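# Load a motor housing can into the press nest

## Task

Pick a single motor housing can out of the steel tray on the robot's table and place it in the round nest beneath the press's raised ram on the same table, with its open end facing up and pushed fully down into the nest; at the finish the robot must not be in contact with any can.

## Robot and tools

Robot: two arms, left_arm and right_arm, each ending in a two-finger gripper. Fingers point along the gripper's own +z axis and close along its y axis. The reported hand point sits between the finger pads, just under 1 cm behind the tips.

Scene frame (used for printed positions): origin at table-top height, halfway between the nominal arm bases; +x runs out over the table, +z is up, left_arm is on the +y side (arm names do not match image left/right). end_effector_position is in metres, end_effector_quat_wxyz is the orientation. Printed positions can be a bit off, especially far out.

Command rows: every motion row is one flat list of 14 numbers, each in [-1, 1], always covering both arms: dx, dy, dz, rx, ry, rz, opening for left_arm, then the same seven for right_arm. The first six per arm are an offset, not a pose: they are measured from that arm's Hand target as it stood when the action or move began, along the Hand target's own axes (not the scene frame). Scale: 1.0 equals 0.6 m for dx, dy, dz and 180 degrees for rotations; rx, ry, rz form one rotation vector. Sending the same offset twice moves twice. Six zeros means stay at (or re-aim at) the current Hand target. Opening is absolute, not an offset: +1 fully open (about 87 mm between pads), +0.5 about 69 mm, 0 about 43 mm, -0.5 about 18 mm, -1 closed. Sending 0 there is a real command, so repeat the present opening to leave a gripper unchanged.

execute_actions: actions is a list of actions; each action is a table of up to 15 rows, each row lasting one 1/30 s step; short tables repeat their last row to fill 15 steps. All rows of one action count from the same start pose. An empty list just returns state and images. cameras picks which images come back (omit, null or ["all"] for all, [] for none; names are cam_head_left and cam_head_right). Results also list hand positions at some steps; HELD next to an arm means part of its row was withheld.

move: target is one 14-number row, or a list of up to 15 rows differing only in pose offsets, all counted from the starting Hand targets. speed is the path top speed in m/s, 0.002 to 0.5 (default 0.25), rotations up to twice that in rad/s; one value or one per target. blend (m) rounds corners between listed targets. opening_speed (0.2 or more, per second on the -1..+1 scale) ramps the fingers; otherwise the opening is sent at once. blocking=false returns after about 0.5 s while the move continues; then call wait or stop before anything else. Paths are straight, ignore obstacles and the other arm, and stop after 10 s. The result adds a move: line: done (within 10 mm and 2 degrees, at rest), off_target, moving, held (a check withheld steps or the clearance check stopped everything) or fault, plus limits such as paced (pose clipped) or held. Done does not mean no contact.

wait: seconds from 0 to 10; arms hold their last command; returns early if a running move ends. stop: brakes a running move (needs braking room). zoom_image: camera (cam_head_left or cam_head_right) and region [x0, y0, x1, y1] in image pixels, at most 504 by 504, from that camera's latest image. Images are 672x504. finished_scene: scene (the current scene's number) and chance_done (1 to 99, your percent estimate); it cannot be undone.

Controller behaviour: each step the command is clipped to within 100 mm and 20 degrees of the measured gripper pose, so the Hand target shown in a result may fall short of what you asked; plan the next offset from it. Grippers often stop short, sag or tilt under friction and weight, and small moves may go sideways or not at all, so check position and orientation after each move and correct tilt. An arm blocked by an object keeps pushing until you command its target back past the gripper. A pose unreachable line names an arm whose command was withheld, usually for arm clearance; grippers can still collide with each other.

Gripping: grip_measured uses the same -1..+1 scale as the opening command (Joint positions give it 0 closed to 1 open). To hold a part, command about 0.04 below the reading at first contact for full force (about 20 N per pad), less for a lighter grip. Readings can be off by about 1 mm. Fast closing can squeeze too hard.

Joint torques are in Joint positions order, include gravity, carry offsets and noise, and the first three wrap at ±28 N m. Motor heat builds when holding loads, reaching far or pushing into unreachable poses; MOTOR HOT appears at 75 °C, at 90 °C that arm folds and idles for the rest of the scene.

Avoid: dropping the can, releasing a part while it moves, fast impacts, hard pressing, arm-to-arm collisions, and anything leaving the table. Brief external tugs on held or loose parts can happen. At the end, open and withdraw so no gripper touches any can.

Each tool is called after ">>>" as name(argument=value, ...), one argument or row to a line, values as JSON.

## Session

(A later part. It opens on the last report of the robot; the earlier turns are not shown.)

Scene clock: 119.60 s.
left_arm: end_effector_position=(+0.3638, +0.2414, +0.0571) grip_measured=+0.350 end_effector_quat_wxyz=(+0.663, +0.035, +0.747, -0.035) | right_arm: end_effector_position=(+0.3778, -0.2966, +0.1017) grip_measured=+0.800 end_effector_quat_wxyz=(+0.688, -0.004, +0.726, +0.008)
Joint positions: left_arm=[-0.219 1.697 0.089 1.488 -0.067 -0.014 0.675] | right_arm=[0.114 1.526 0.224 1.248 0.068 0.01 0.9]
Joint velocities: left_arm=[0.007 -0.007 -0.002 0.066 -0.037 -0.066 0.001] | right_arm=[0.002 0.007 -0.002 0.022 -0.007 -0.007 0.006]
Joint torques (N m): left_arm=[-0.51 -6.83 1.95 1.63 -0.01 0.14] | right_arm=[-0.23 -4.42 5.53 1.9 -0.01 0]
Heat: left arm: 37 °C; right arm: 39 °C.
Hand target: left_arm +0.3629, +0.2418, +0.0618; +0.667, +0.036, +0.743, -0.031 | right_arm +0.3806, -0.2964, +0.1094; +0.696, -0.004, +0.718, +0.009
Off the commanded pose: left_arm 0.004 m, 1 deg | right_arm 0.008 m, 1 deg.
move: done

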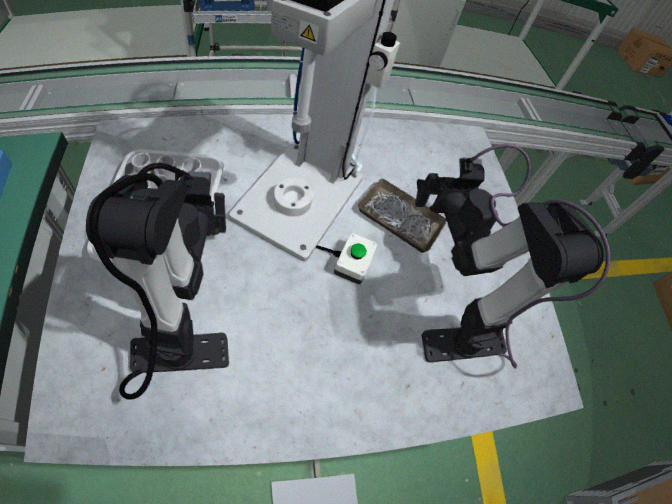

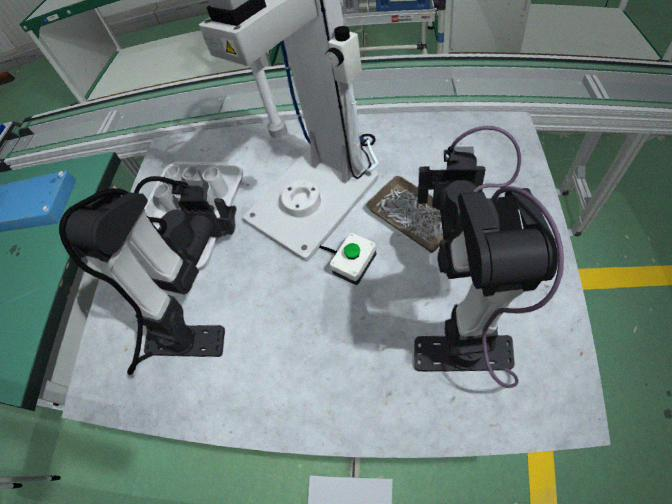

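>>> move(
  target=[-0.02,0,-0.12,0,0,0,0.35,0,0,0,0,0,0,0.8],
  speed=0.1,
)

>>> zoom_image(
  camera="cam_head_right",
  region=[140, 140, 240, 230],
)

>>> zoom_image(
  camera="cam_head_left",
  region=[120, 140, 220, 230],
)

Scene clock: 125.63 s.
left_arm: end_effector_position=(+0.2948, +0.2476, +0.0895) grip_measured=+0.350 end_effector_quat_wxyz=(+0.636, +0.040, +0.770, -0.028) | right_arm: end_effector_position=(+0.3778, -0.2966, +0.1017) grip_measured=+0.800 end_effector_quat_wxyz=(+0.688, -0.004, +0.726, +0.008)
Joint positions: left_arm=[-0.273 0.617 0.019 0.405 -0.123 -0.016 0.675] | right_arm=[0.114 1.526 0.224 1.248 0.068 0.01 0.9]
Joint velocities: left_arm=[0.002 0.002 -0.007 -0.007 -0.11 0.066 -0.017] | right_arm=[-0.022 -0.017 -0.007 0.066 0.007 0.007 0.002]
Joint torques (N m): left_arm=[-0.69 -0.64 5.86 1.59 -0.02 -0.07] | right_arm=[-0.23 -4.42 5.53 1.9 -0.01 0]
Heat: left arm: 37 °C; right arm: 39 °C.
Hand target: left_arm +0.2921, +0.2474, +0.0853; +0.667, +0.035, +0.744, -0.032 | right_arm +0.3806, -0.2964, +0.1094; +0.696, -0.004, +0.718, +0.009
Off the commanded pose: left_arm 0.008 m, 5 deg | right_arm 0.008 m, 1 deg.
joint sent to its limit (left arm) — joint 3 (elbow), lower limit, where the elbow is as bent as it goes. The joint targets are off in position and orientation.
move: off_target (left_arm)

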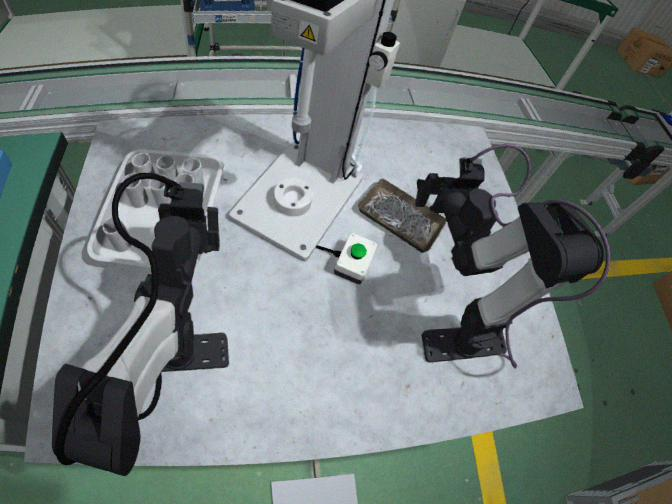

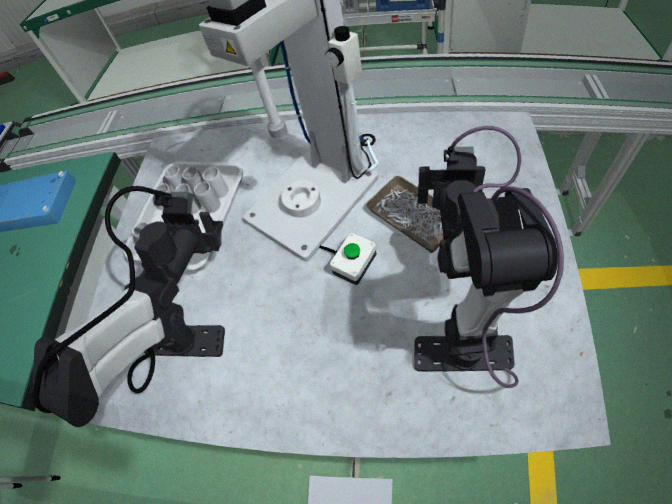

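Scaled by 5.040.

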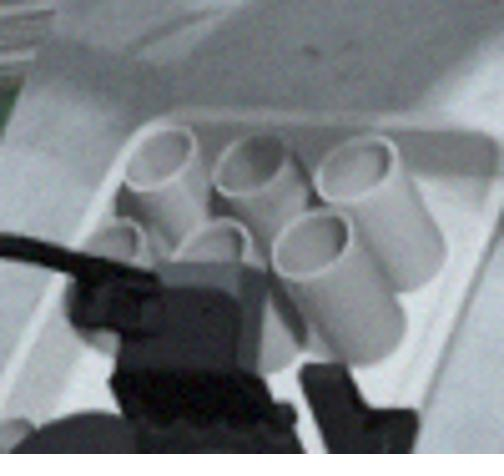

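Scaled by 5.040.

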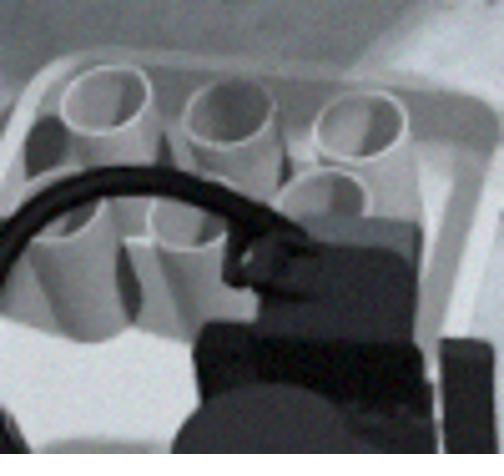

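>>> move(
  target=[
    [0.0249,0.0014,0.117,0,0,0,0.3,0,0,0,0,0,0,0.8],
    [0.0215,0.0017,0.2095,0,0,0,0.3,0,0,0,0,0,0,0.8],
  ],
  speed=[0.1,0.06],
)

>>> zoom_image(
  camera="cam_head_right",
  region=[140, 140, 240, 230],
)

Scene clock: 143.57 s.
left_arm: end_effector_position=(+0.4124, +0.2356, +0.0594) grip_measured=+0.300 end_effector_quat_wxyz=(+0.674, +0.033, +0.737, -0.036) | right_arm: end_effector_position=(+0.3778, -0.2966, +0.1017) grip_measured=+0.800 end_effector_quat_wxyz=(+0.688, -0.004, +0.726, +0.008)
Joint positions: left_arm=[-0.209 1.843 0.272 1.483 -0.057 -0.014 0.65] | right_arm=[0.114 1.526 0.224 1.248 0.068 0.01 0.9]
Joint velocities: left_arm=[0.007 0.002 0.002 0.007 0.007 -0.022 -0.009] | right_arm=[0.012 -0.012 0.002 -0.007 0.007 -0.007 -0.014]
Joint torques (N m): left_arm=[0.88 -4.79 3.86 1.45 0.13 0.19] | right_arm=[-0.21 -4.41 5.55 1.9 -0.01 0]
Heat: left arm: 38 °C; right arm: 39 °C.
Hand target: left_arm +0.4158, +0.2385, +0.0536; +0.667, +0.036, +0.743, -0.030 | right_arm +0.3806, -0.2964, +0.1094; +0.696, -0.004, +0.718, +0.009
Off the commanded pose: left_arm 0.003 m, 1 deg | right_arm 0.008 m, 1 deg.
move: done

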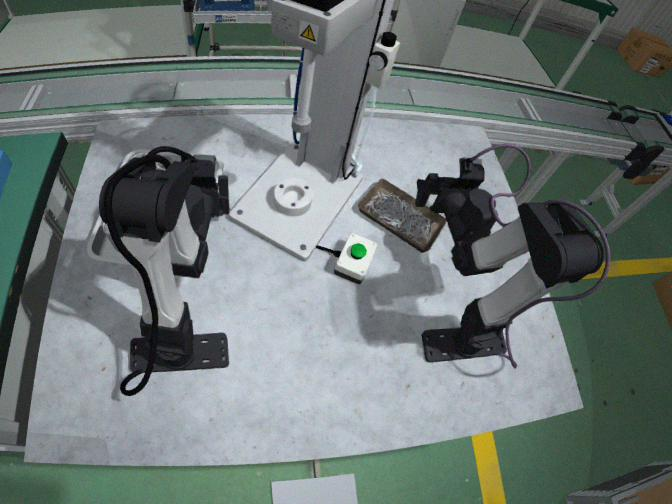

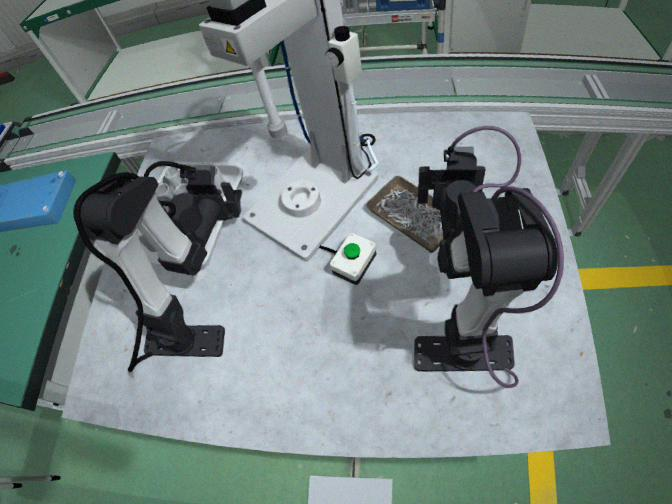

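Scaled by 5.040.

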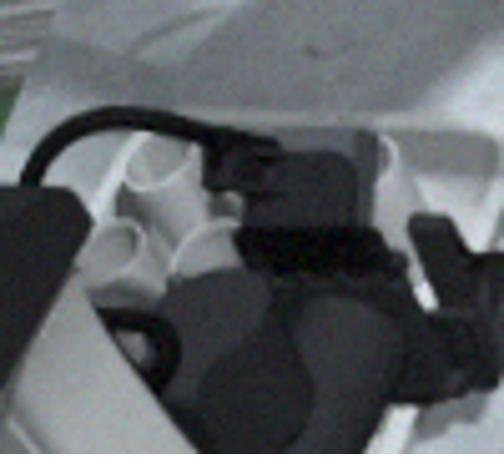

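>>> move(
  target=[0,0,0,0,0,0,-0.3,0,0,0,0,0,0,0.8],
  opening_speed=0.5,
)

>>> zoom_image(
  camera="cam_head_right",
  region=[140, 140, 240, 230],
)

Scene clock: 147.80 s.
left_arm: end_effector_position=(+0.4120, +0.2322, +0.0593) grip_measured=-0.300 end_effector_quat_wxyz=(+0.674, +0.040, +0.737, -0.044) | right_arm: end_effector_position=(+0.3778, -0.2966, +0.1017) grip_measured=+0.800 end_effector_quat_wxyz=(+0.688, -0.004, +0.726, +0.008)
Joint positions: left_arm=[-0.209 1.843 0.272 1.482 -0.038 -0.014 0.35] | right_arm=[0.114 1.526 0.224 1.248 0.068 0.01 0.9]
Joint velocities: left_arm=[0.007 -0.002 -0.007 -0.066 0.022 -0.051 0.006] | right_arm=[-0.017 0.007 -0.017 -0.037 0.007 0.037 -0.002]
Joint torques (N m): left_arm=[0.98 -4.78 3.77 1.46 -0.03 0.17] | right_arm=[-0.23 -4.41 5.53 1.9 -0.01 0]
Heat: left arm: 38 °C; right arm: 39 °C.
Hand target: left_arm +0.4158, +0.2385, +0.0535; +0.667, +0.036, +0.743, -0.030 | right_arm +0.3806, -0.2964, +0.1094; +0.696, -0.004, +0.718, +0.009
Off the commanded pose: left_arm 0.009 m, 2 deg | right_arm 0.008 m, 1 deg.
move: done

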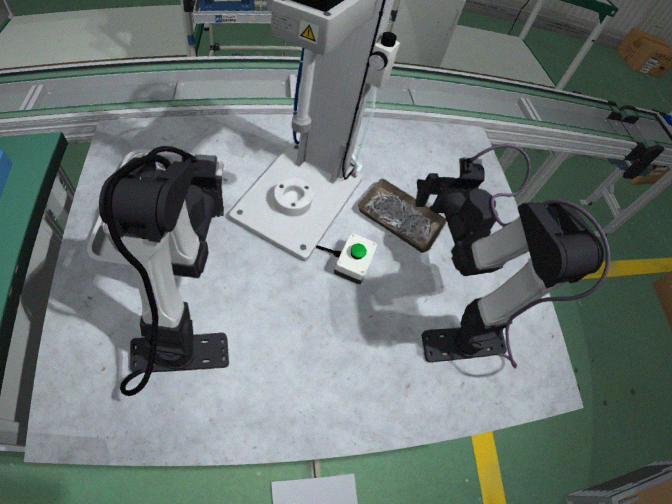

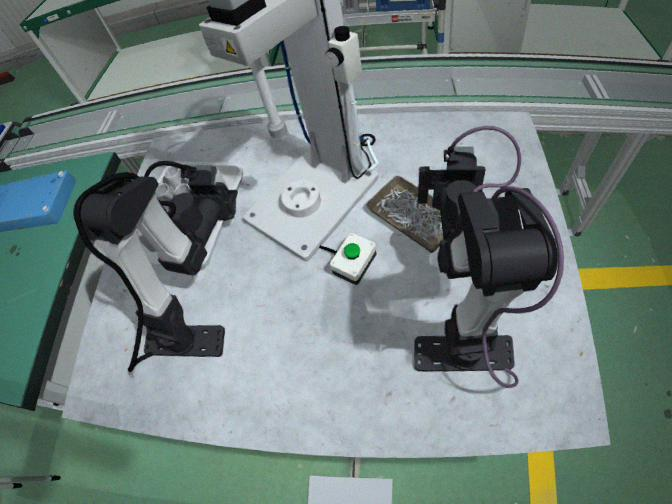

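Scaled by 5.040.

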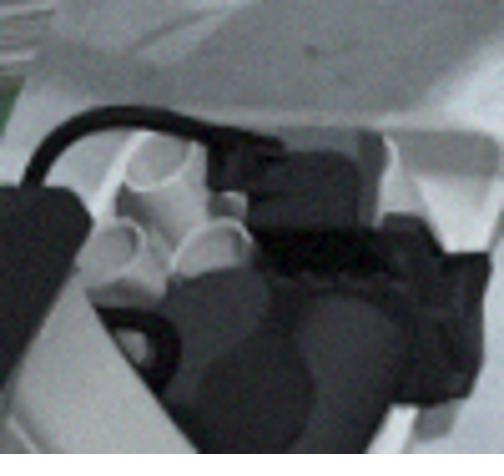

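>>> move(
  target=[0,0,0,0,0,0,0.35,0,0,0,0,0,0,0.8],
  opening_speed=0.6,
  cameras=[],
)

>>> move(
  target=[-0.01,0,-0.18,0,0,0,0.35,0,0,0,0,0,0,0.8],
  speed=0.1,
)

>>> zoom_image(
  camera="cam_head_right",
  region=[140, 140, 240, 230],
)

>>> zoom_image(
  camera="cam_head_left",
  region=[120, 140, 220, 230],
)

Scene clock: 154.87 s.
left_arm: end_effector_position=(+0.4125, +0.2360, +0.0593) grip_measured=+0.350 end_effector_quat_wxyz=(+0.674, +0.036, +0.737, -0.037) | right_arm: end_effector_position=(+0.3778, -0.2966, +0.1017) grip_measured=+0.800 end_effector_quat_wxyz=(+0.688, -0.004, +0.726, +0.008)
Joint positions: left_arm=[-0.205 1.843 0.272 1.482 -0.049 -0.011 0.675] | right_arm=[0.114 1.526 0.224 1.248 0.068 0.01 0.9]
Joint velocities: left_arm=[-0.012 -0.022 -0.032 -0.022 0.007 0.051 0.001] | right_arm=[0.002 -0.017 -0.002 0.022 0.051 -0.037 0.014]
Joint torques (N m): left_arm=[0.42 -4.78 3.82 1.44 0.06 0.14] | right_arm=[-0.23 -4.42 5.55 1.9 -0.01 -0.01]
Heat: left arm: 38 °C; right arm: 39 °C.
Hand target: left_arm +0.4158, +0.2385, +0.0535; +0.667, +0.036, +0.743, -0.030 | right_arm +0.3806, -0.2964, +0.1094; +0.696, -0.004, +0.718, +0.009
Off the commanded pose: left_arm 0.007 m, 1 deg | right_arm 0.008 m, 1 deg.
move: done
No camera images: "cameras" was empty.

Scene clock: 158.30 s.
left_arm: end_effector_position=(+0.3129, +0.2474, +0.0782) grip_measured=+0.350 end_effector_quat_wxyz=(+0.633, +0.039, +0.773, -0.027) | right_arm: end_effector_position=(+0.3778, -0.2966, +0.1017) grip_measured=+0.800 end_effector_quat_wxyz=(+0.688, -0.004, +0.726, +0.008)
Joint positions: left_arm=[-0.248 0.926 0.018 0.708 -0.1 -0.012 0.675] | right_arm=[0.114 1.526 0.224 1.248 0.068 0.01 0.9]
Joint velocities: left_arm=[-0.012 -0.002 -0.022 -0.022 -0.11 0.007 -0.004] | right_arm=[-0.012 -0.002 0.002 0.022 0.051 0.037 0.006]
Joint torques (N m): left_arm=[-0.58 -2.06 5.09 1.56 0.02 -0.06] | right_arm=[-0.23 -4.42 5.53 1.9 -0.01 -0.01]
Heat: left arm: 38 °C; right arm: 39 °C.
Hand target: left_arm +0.3096, +0.2471, +0.0756; +0.667, +0.035, +0.743, -0.031 | right_arm +0.3806, -0.2964, +0.1094; +0.696, -0.004, +0.718, +0.009
Off the commanded pose: left_arm 0.008 m, 5 deg | right_arm 0.008 m, 1 deg.
joint sent to its limit (left arm) — joint 3 (elbow), lower limit, where the elbow is as bent as it goes. The joint targets are off in position and orientation.
move: off_target (left_arm)

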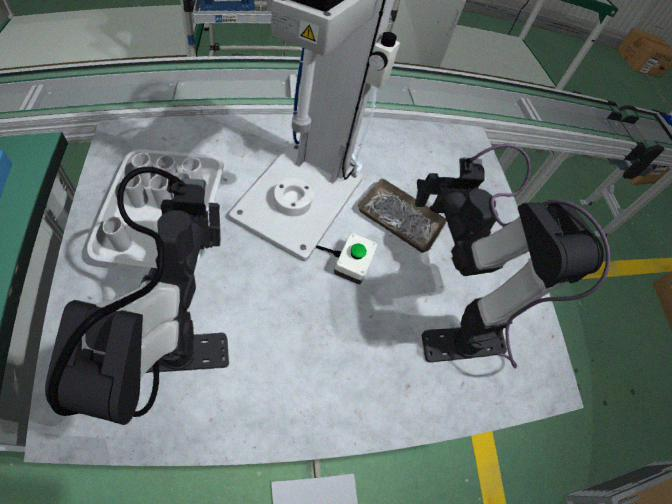

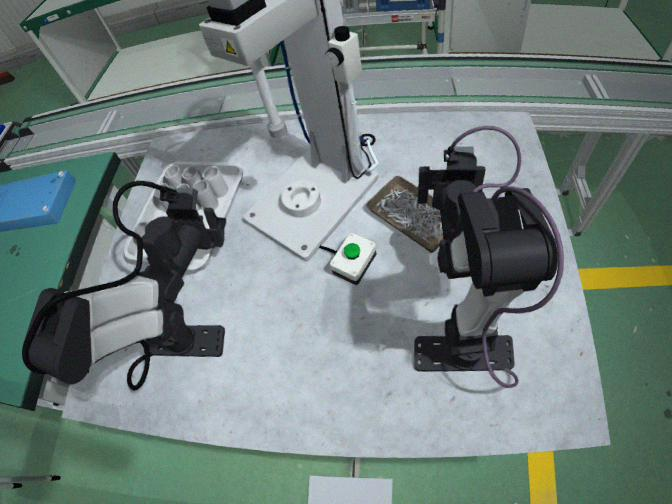

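Scaled by 5.040.

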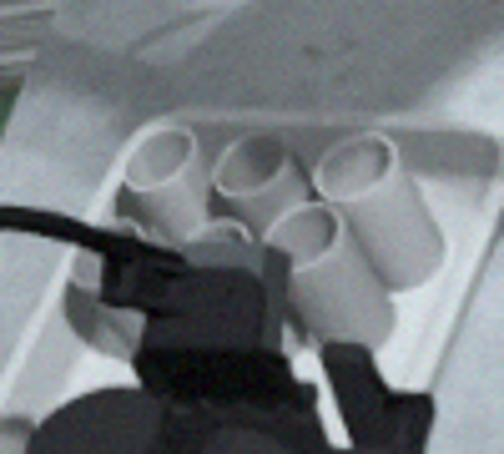

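Scaled by 5.040.

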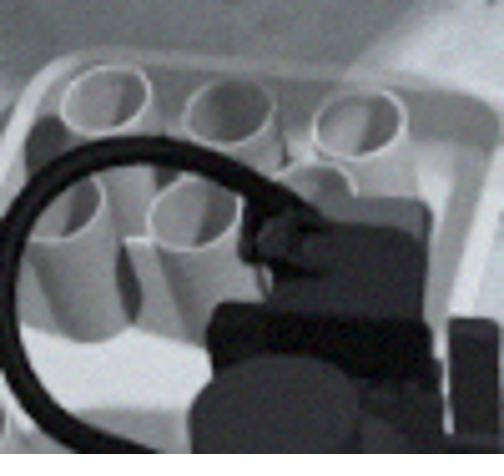

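>>> move(
  target=[-0.0013,0.0595,0.011,0,0,0,0.3,0,0,0,0,0,0,0.8],
  speed=0.1,
)

>>> zoom_image(
  camera="cam_head_right",
  region=[140, 140, 240, 230],
)

>>> zoom_image(
  camera="cam_head_left",
  region=[120, 140, 220, 230],
)

Scene clock: 172.73 s.
left_arm: end_effector_position=(+0.3203, +0.2829, +0.0769) grip_measured=+0.300 end_effector_quat_wxyz=(+0.637, +0.037, +0.770, -0.030) | right_arm: end_effector_position=(+0.3778, -0.2966, +0.1017) grip_measured=+0.800 end_effector_quat_wxyz=(+0.688, -0.004, +0.726, +0.008)
Joint positions: left_arm=[0.025 1.011 0.018 0.801 0.169 0.034 0.65] | right_arm=[0.114 1.526 0.224 1.248 0.068 0.01 0.9]
Joint velocities: left_arm=[-0.027 -0.002 0.002 -0.037 0.051 -0.037 -0.001] | right_arm=[-0.012 -0.022 -0.017 0.095 -0.037 -0.022 -0.002]
Joint torques (N m): left_arm=[0.79 -0.83 4.88 1.8 0.22 0.15] | right_arm=[-0.21 -4.41 5.53 1.9 -0.01 -0.01]
Heat: left arm: 38 °C; right arm: 39 °C.
Hand target: left_arm +0.3195, +0.2836, +0.0759; +0.667, +0.039, +0.743, -0.026 | right_arm +0.3806, -0.2964, +0.1094; +0.696, -0.004, +0.718, +0.009
Off the commanded pose: left_arm 0.002 m, 5 deg | right_arm 0.008 m, 1 deg.
joint sent to its limit (left arm) — joint 3 (elbow), lower limit, where the elbow is as bent as it goes. The joint targets are off in orientation, not in position.
move: off_target (left_arm)

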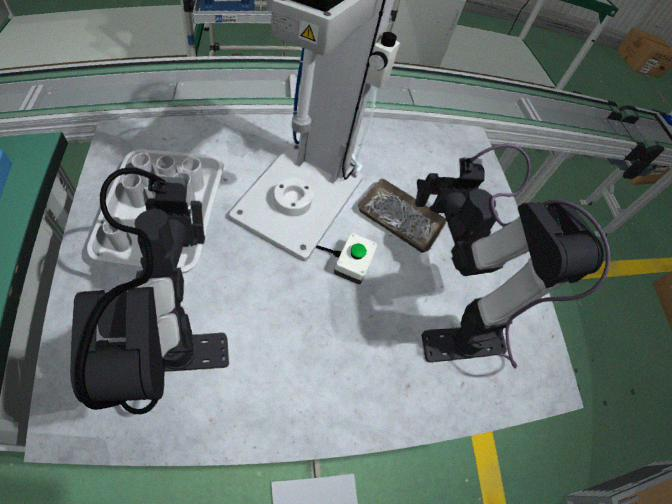

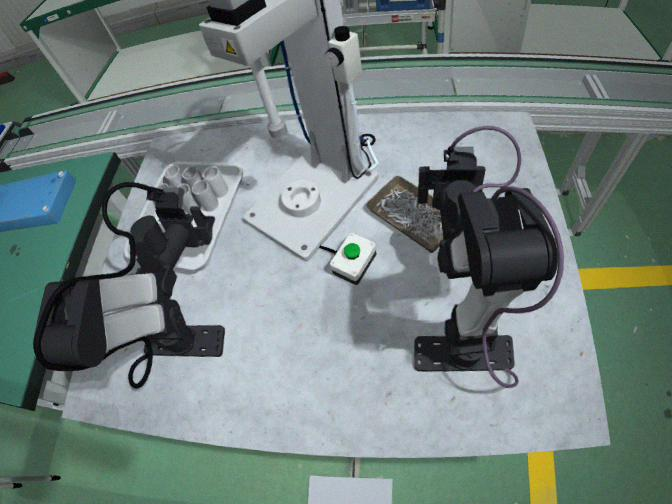

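Scaled by 5.040.

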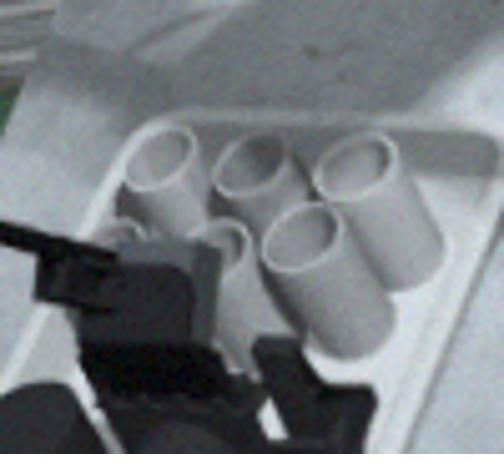

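Scaled by 5.040.

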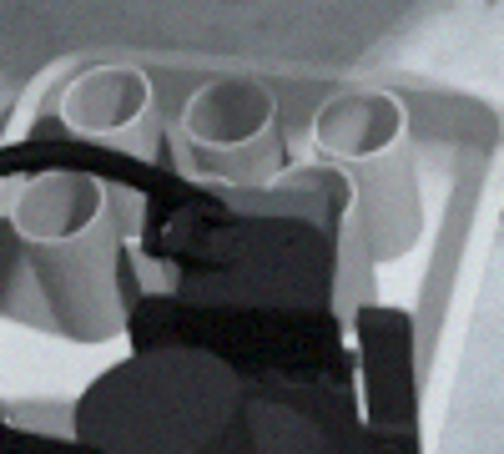

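>>> move(
  target=[-0.0158,0.0529,-0.165,-0.331,0.0045,-0.0357,0.5,0,0,0,0,0,0,0.8],
  speed=0.25,
)

>>> zoom_image(
  camera="cam_head_right",
  region=[70, 150, 240, 280],
)

>>> zoom_image(
  camera="cam_head_left",
  region=[70, 150, 240, 280],
)

Scene clock: 201.87 s.
left_arm: end_effector_position=(+0.2285, +0.3201, +0.0925) grip_measured=+0.500 end_effector_quat_wxyz=(+0.658, -0.259, +0.663, +0.246) | right_arm: end_effector_position=(+0.3778, -0.2966, +0.1017) grip_measured=+0.800 end_effector_quat_wxyz=(+0.688, -0.004, +0.726, +0.008)
Joint positions: left_arm=[-0.878 0.8 0.08 -0.023 -1.551 -0.757 0.75] | right_arm=[0.114 1.526 0.224 1.248 0.068 0.01 0.9]
Joint velocities: left_arm=[-0.022 -0.007 0.007 0.007 -0.022 -0.066 0.001] | right_arm=[-0.012 0.007 0.002 0.037 -0.022 0.022 -0.006]
Joint torques (N m): left_arm=[-0.66 -0.54 4.9 0.8 -0.37 -0.1] | right_arm=[-0.23 -4.41 5.53 1.9 -0.01 0]
Heat: left arm: 38 °C; right arm: 39 °C.
Hand target: left_arm +0.2247, +0.3201, +0.0920; +0.580, -0.346, +0.673, +0.300 | right_arm +0.3806, -0.2964, +0.1094; +0.696, -0.004, +0.718, +0.009
Off the commanded pose: left_arm 0.006 m, 14 deg | right_arm 0.008 m, 1 deg.
joint sent to its limit (left arm) — joint 5 (wrist yaw), lower limit. The joint targets are off in position and orientation.
move: off_target (left_arm)

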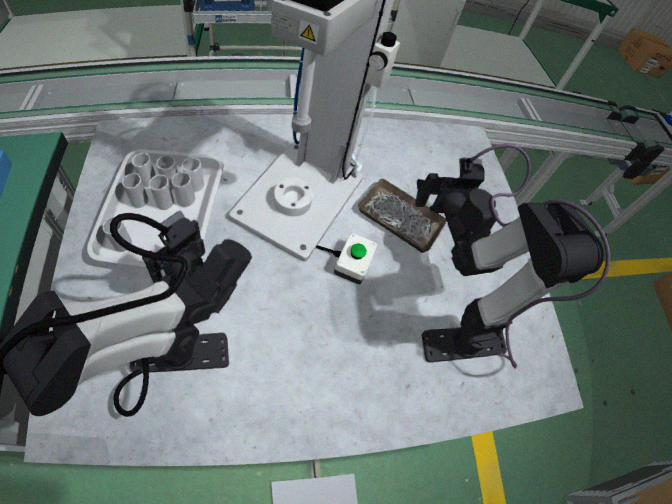

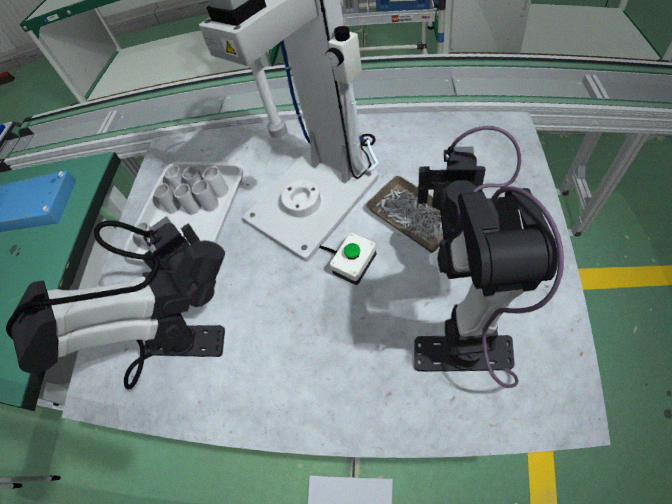

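Scaled by 2.965.

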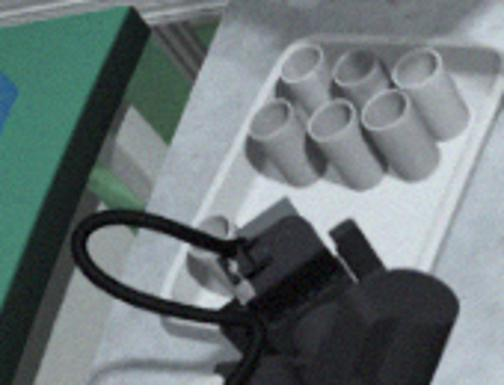

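Scaled by 2.965.

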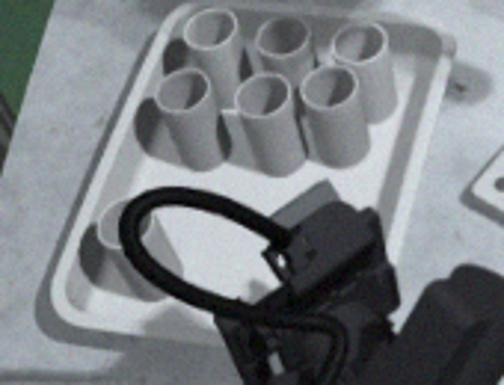

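>>> move(
  target=[0.0268,0.0116,0.0458,0,0,0,0.6,0,0,0,0,0,0,0.8],
  speed=0.1,
)

>>> zoom_image(
  camera="cam_head_right",
  region=[90, 180, 210, 280],
)

>>> zoom_image(
  camera="cam_head_left",
  region=[80, 180, 200, 280],
)

Scene clock: 220.13 s.
left_arm: end_effector_position=(+0.2304, +0.3484, +0.0690) grip_measured=+0.600 end_effector_quat_wxyz=(+0.586, -0.336, +0.672, +0.303) | right_arm: end_effector_position=(+0.3778, -0.2966, +0.1017) grip_measured=+0.800 end_effector_quat_wxyz=(+0.688, -0.004, +0.726, +0.008)
Joint positions: left_arm=[-0.652 1.164 0.282 -0.455 -1.438 -1.32 0.8] | right_arm=[0.114 1.526 0.224 1.248 0.068 0.01 0.9]
Joint velocities: left_arm=[0.012 -0.002 -0.007 0.007 0.022 -0.051 0.002] | right_arm=[-0.007 -0.002 0.027 -0.037 0.051 0.007 -0.014]
Joint torques (N m): left_arm=[0.59 -1.2 6.31 0.3 -0.32 -0.08] | right_arm=[-0.21 -4.41 5.52 1.9 -0.01 -0.01]
Heat: left arm: 38 °C; right arm: 39 °C.
Hand target: left_arm +0.2343, +0.3455, +0.0718; +0.583, -0.347, +0.669, +0.303 | right_arm +0.3806, -0.2964, +0.1094; +0.696, -0.004, +0.718, +0.009
Off the commanded pose: left_arm 0.006 m, 1 deg | right_arm 0.008 m, 1 deg.
move: done

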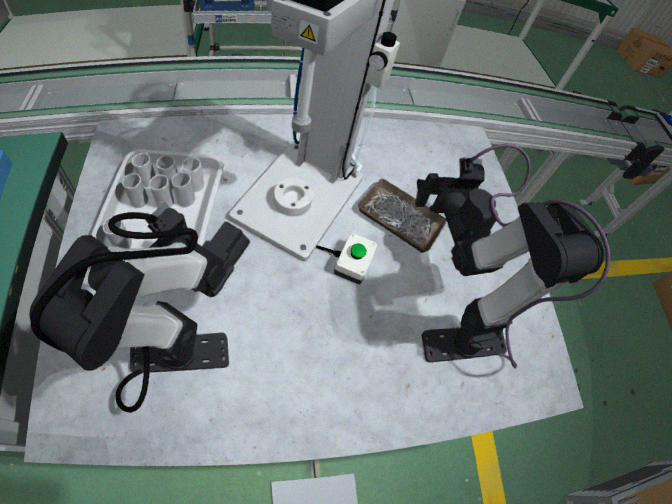

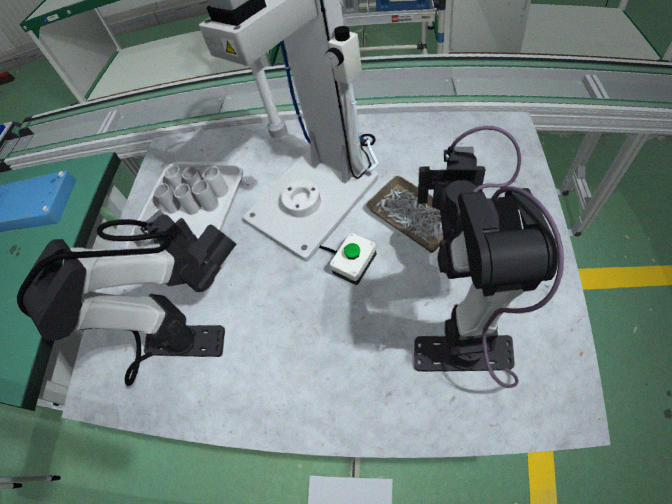

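Scaled by 4.200.

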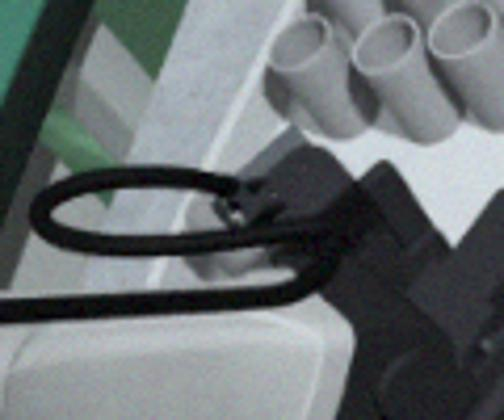

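Scaled by 4.200.

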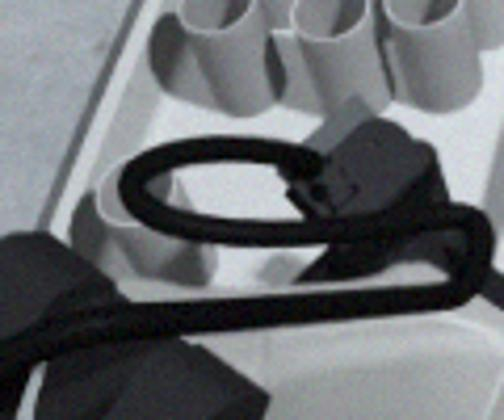

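>>> move(
  target=[-0.0025,0.051,0.0167,0,0,0,0.8,0,0,0,0,0,0,0.8],
  speed=0.1,
)

>>> zoom_image(
  camera="cam_head_right",
  region=[90, 180, 210, 280],
)

>>> zoom_image(
  camera="cam_head_left",
  region=[80, 180, 200, 280],
)

Scene clock: 228.43 s.
left_arm: end_effector_position=(+0.2152, +0.3708, +0.0775) grip_measured=+0.800 end_effector_quat_wxyz=(+0.586, -0.346, +0.665, +0.307) | right_arm: end_effector_position=(+0.3778, -0.2966, +0.1017) grip_measured=+0.800 end_effector_quat_wxyz=(+0.688, -0.004, +0.726, +0.008)
Joint positions: left_arm=[-0.567 0.823 0.145 -0.252 -1.414 -0.921 0.9] | right_arm=[0.114 1.526 0.224 1.248 0.068 0.01 0.9]
Joint velocities: left_arm=[0.017 0.012 0.002 -0.037 0.095 -0.007 -0.006] | right_arm=[-0.012 0.002 -0.002 -0.022 0.007 -0.022 -0.01]
Joint torques (N m): left_arm=[0.75 -0.72 4.75 0.98 -0.25 0.16] | right_arm=[-0.23 -4.41 5.53 1.9 -0.01 -0.01]
Heat: left arm: 38 °C; right arm: 39 °C.
Hand target: left_arm +0.2153, +0.3719, +0.0751; +0.586, -0.346, +0.668, +0.303 | right_arm +0.3806, -0.2964, +0.1094; +0.696, -0.004, +0.718, +0.009
Off the commanded pose: left_arm 0.006 m, 1 deg | right_arm 0.008 m, 1 deg.
move: done

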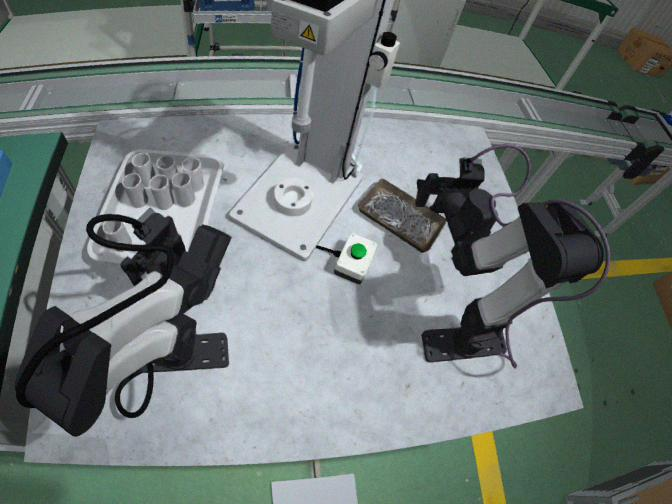

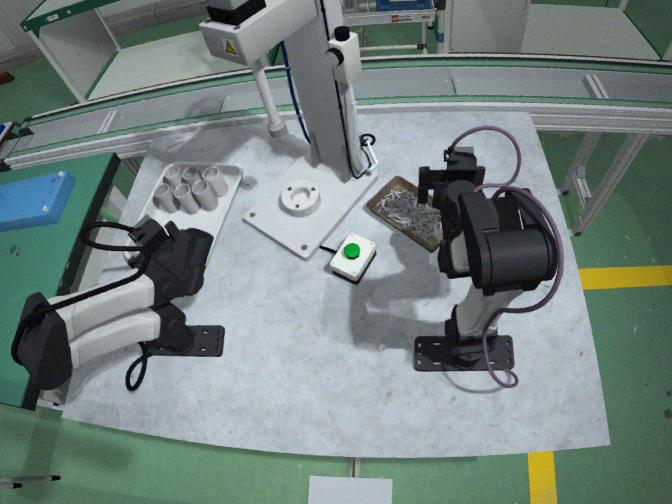

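Scaled by 4.200.

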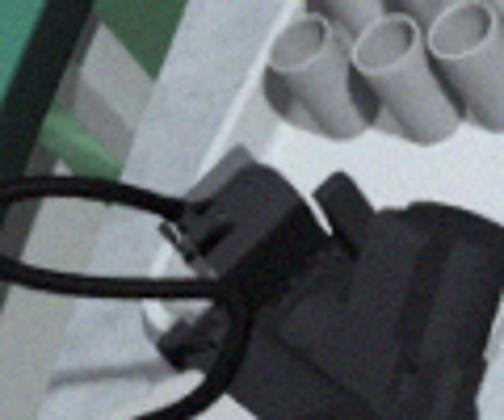

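Scaled by 4.200.

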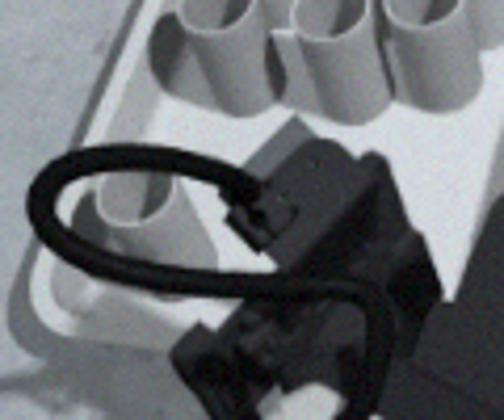

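>>> move(
  target=[0.0117,0,0.06,0,0,0,0.8,0,0,0,0,0,0,0.8],
  speed=0.1,
)

>>> zoom_image(
  camera="cam_head_right",
  region=[90, 180, 210, 280],
)

>>> zoom_image(
  camera="cam_head_left",
  region=[80, 180, 200, 280],
)

Scene clock: 237.13 s.
left_arm: end_effector_position=(+0.2367, +0.4011, +0.0691) grip_measured=+0.800 end_effector_quat_wxyz=(+0.569, -0.360, +0.671, +0.309) | right_arm: end_effector_position=(+0.3778, -0.2966, +0.1017) grip_measured=+0.800 end_effector_quat_wxyz=(+0.688, -0.004, +0.726, +0.008)
Joint positions: left_arm=[-0.258 0.934 0.02 0.498 -1.162 -0.38 0.9] | right_arm=[0.114 1.526 0.224 1.248 0.068 0.01 0.9]
Joint velocities: left_arm=[-0.027 -0.002 -0.022 0.066 -0.007 0.037 0.014] | right_arm=[-0.002 -0.007 0.007 0.066 0.066 -0.051 0.002]
Joint torques (N m): left_arm=[0.66 -0.06 4.59 1.42 -0.02 0.17] | right_arm=[-0.23 -4.42 5.55 1.9 -0.01 0]
Heat: left arm: 38 °C; right arm: 39 °C.
Hand target: left_arm +0.2361, +0.4023, +0.0666; +0.591, -0.341, +0.664, +0.306 | right_arm +0.3806, -0.2964, +0.1094; +0.696, -0.004, +0.718, +0.009
Off the commanded pose: left_arm 0.006 m, 3 deg | right_arm 0.008 m, 1 deg.
joint sent to its limit (left arm) — joint 3 (elbow), lower limit, where the elbow is as bent as it goes. The joint targets are off in position and orientation.
move: off_target (left_arm)

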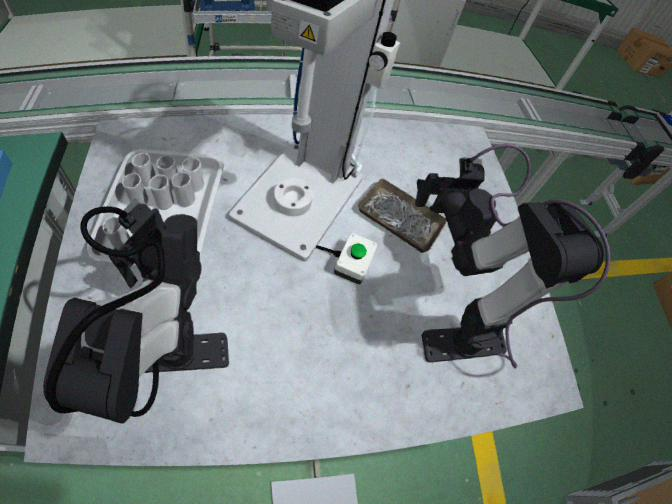

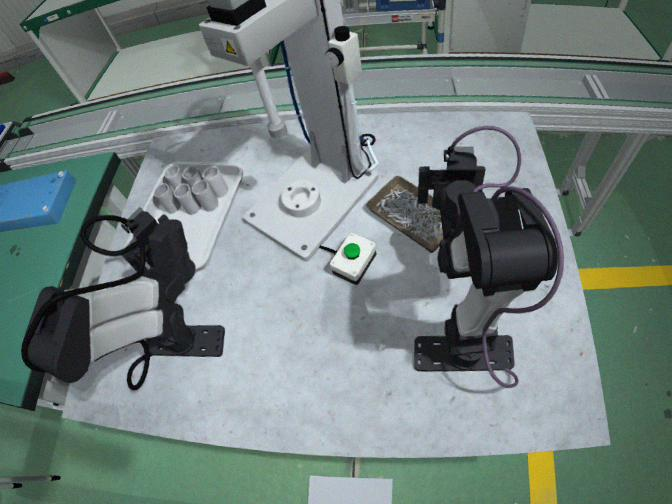

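Scaled by 4.200.

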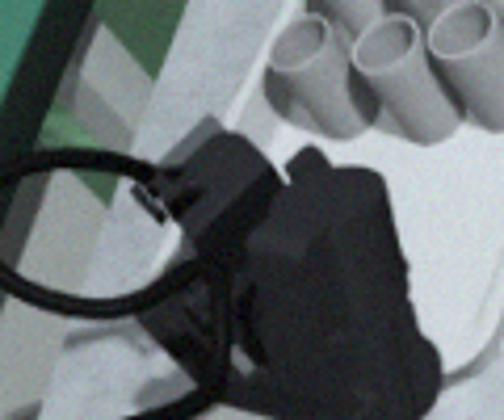

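Scaled by 4.200.

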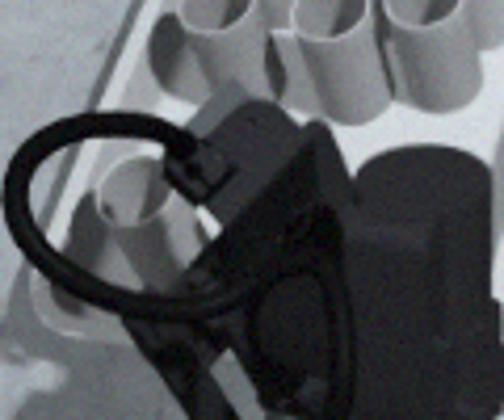

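>>> move(
  target=[0.007,0,0.055,0,0,0,0.7,0,0,0,0,0,0,0.8],
  speed=0.08,
)

>>> zoom_image(
  camera="cam_head_right",
  region=[90, 180, 210, 280],
)

>>> zoom_image(
  camera="cam_head_left",
  region=[80, 180, 200, 280],
)

Scene clock: 243.40 s.
left_arm: end_effector_position=(+0.2506, +0.4318, +0.0571) grip_measured=+0.700 end_effector_quat_wxyz=(+0.552, -0.359, +0.678, +0.326) | right_arm: end_effector_position=(+0.3778, -0.2966, +0.1017) grip_measured=+0.800 end_effector_quat_wxyz=(+0.688, -0.004, +0.726, +0.008)
Joint positions: left_arm=[-0.038 1.256 0.019 0.912 -0.979 -0.226 0.85] | right_arm=[0.114 1.526 0.224 1.248 0.068 0.01 0.9]
Joint velocities: left_arm=[-0.007 -0.007 0.027 0.007 -0.022 -0.007 -0.012] | right_arm=[0.007 -0.007 0.002 -0.037 0.007 0.007 -0.006]
Joint torques (N m): left_arm=[0.36 -1.59 3.49 1.82 0.13 0.11] | right_arm=[-0.21 -4.41 5.53 1.9 -0.01 0]
Heat: left arm: 38 °C; right arm: 39 °C.
Hand target: left_arm +0.2549, +0.4302, +0.0594; +0.594, -0.338, +0.661, +0.309 | right_arm +0.3806, -0.2964, +0.1094; +0.696, -0.004, +0.718, +0.009
Off the commanded pose: left_arm 0.006 m, 6 deg | right_arm 0.008 m, 1 deg.
joint sent to its limit (left arm) — joint 3 (elbow), lower limit, where the elbow is as bent as it goes. The joint targets are off in orientation, not in position.
move: off_target (left_arm)

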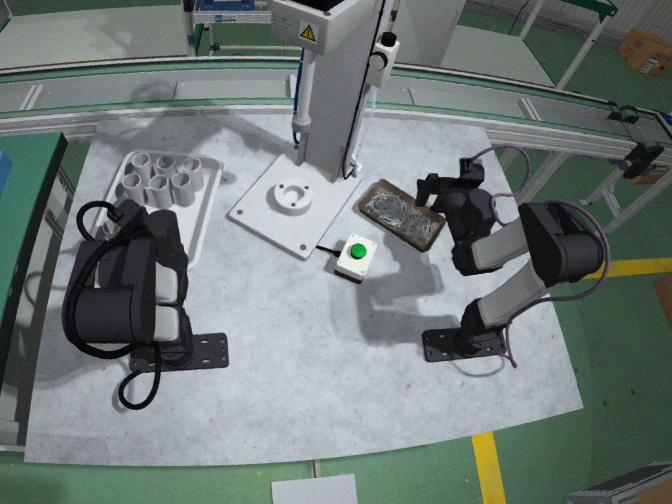

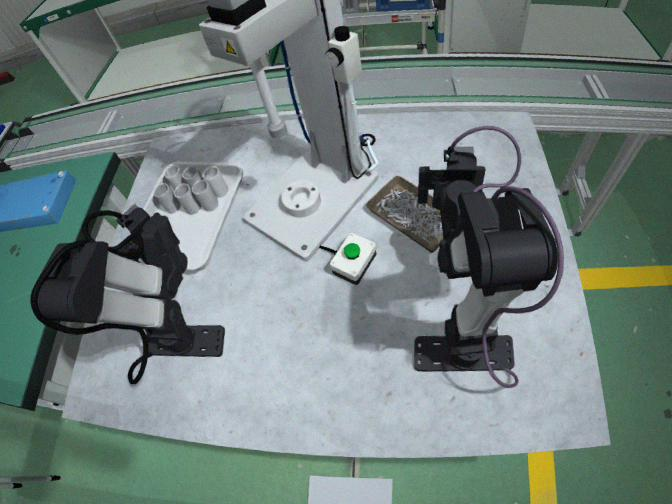

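Scaled by 4.200.

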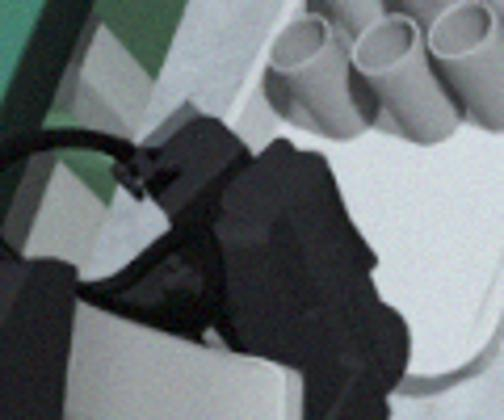

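Scaled by 4.200.

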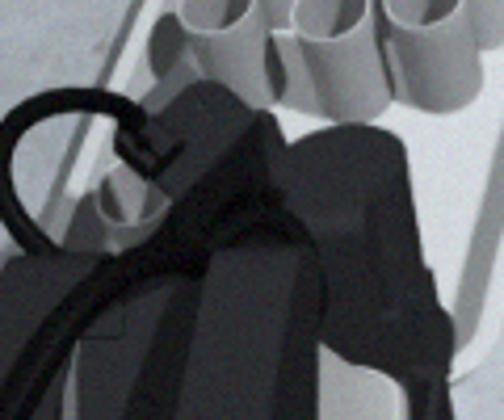

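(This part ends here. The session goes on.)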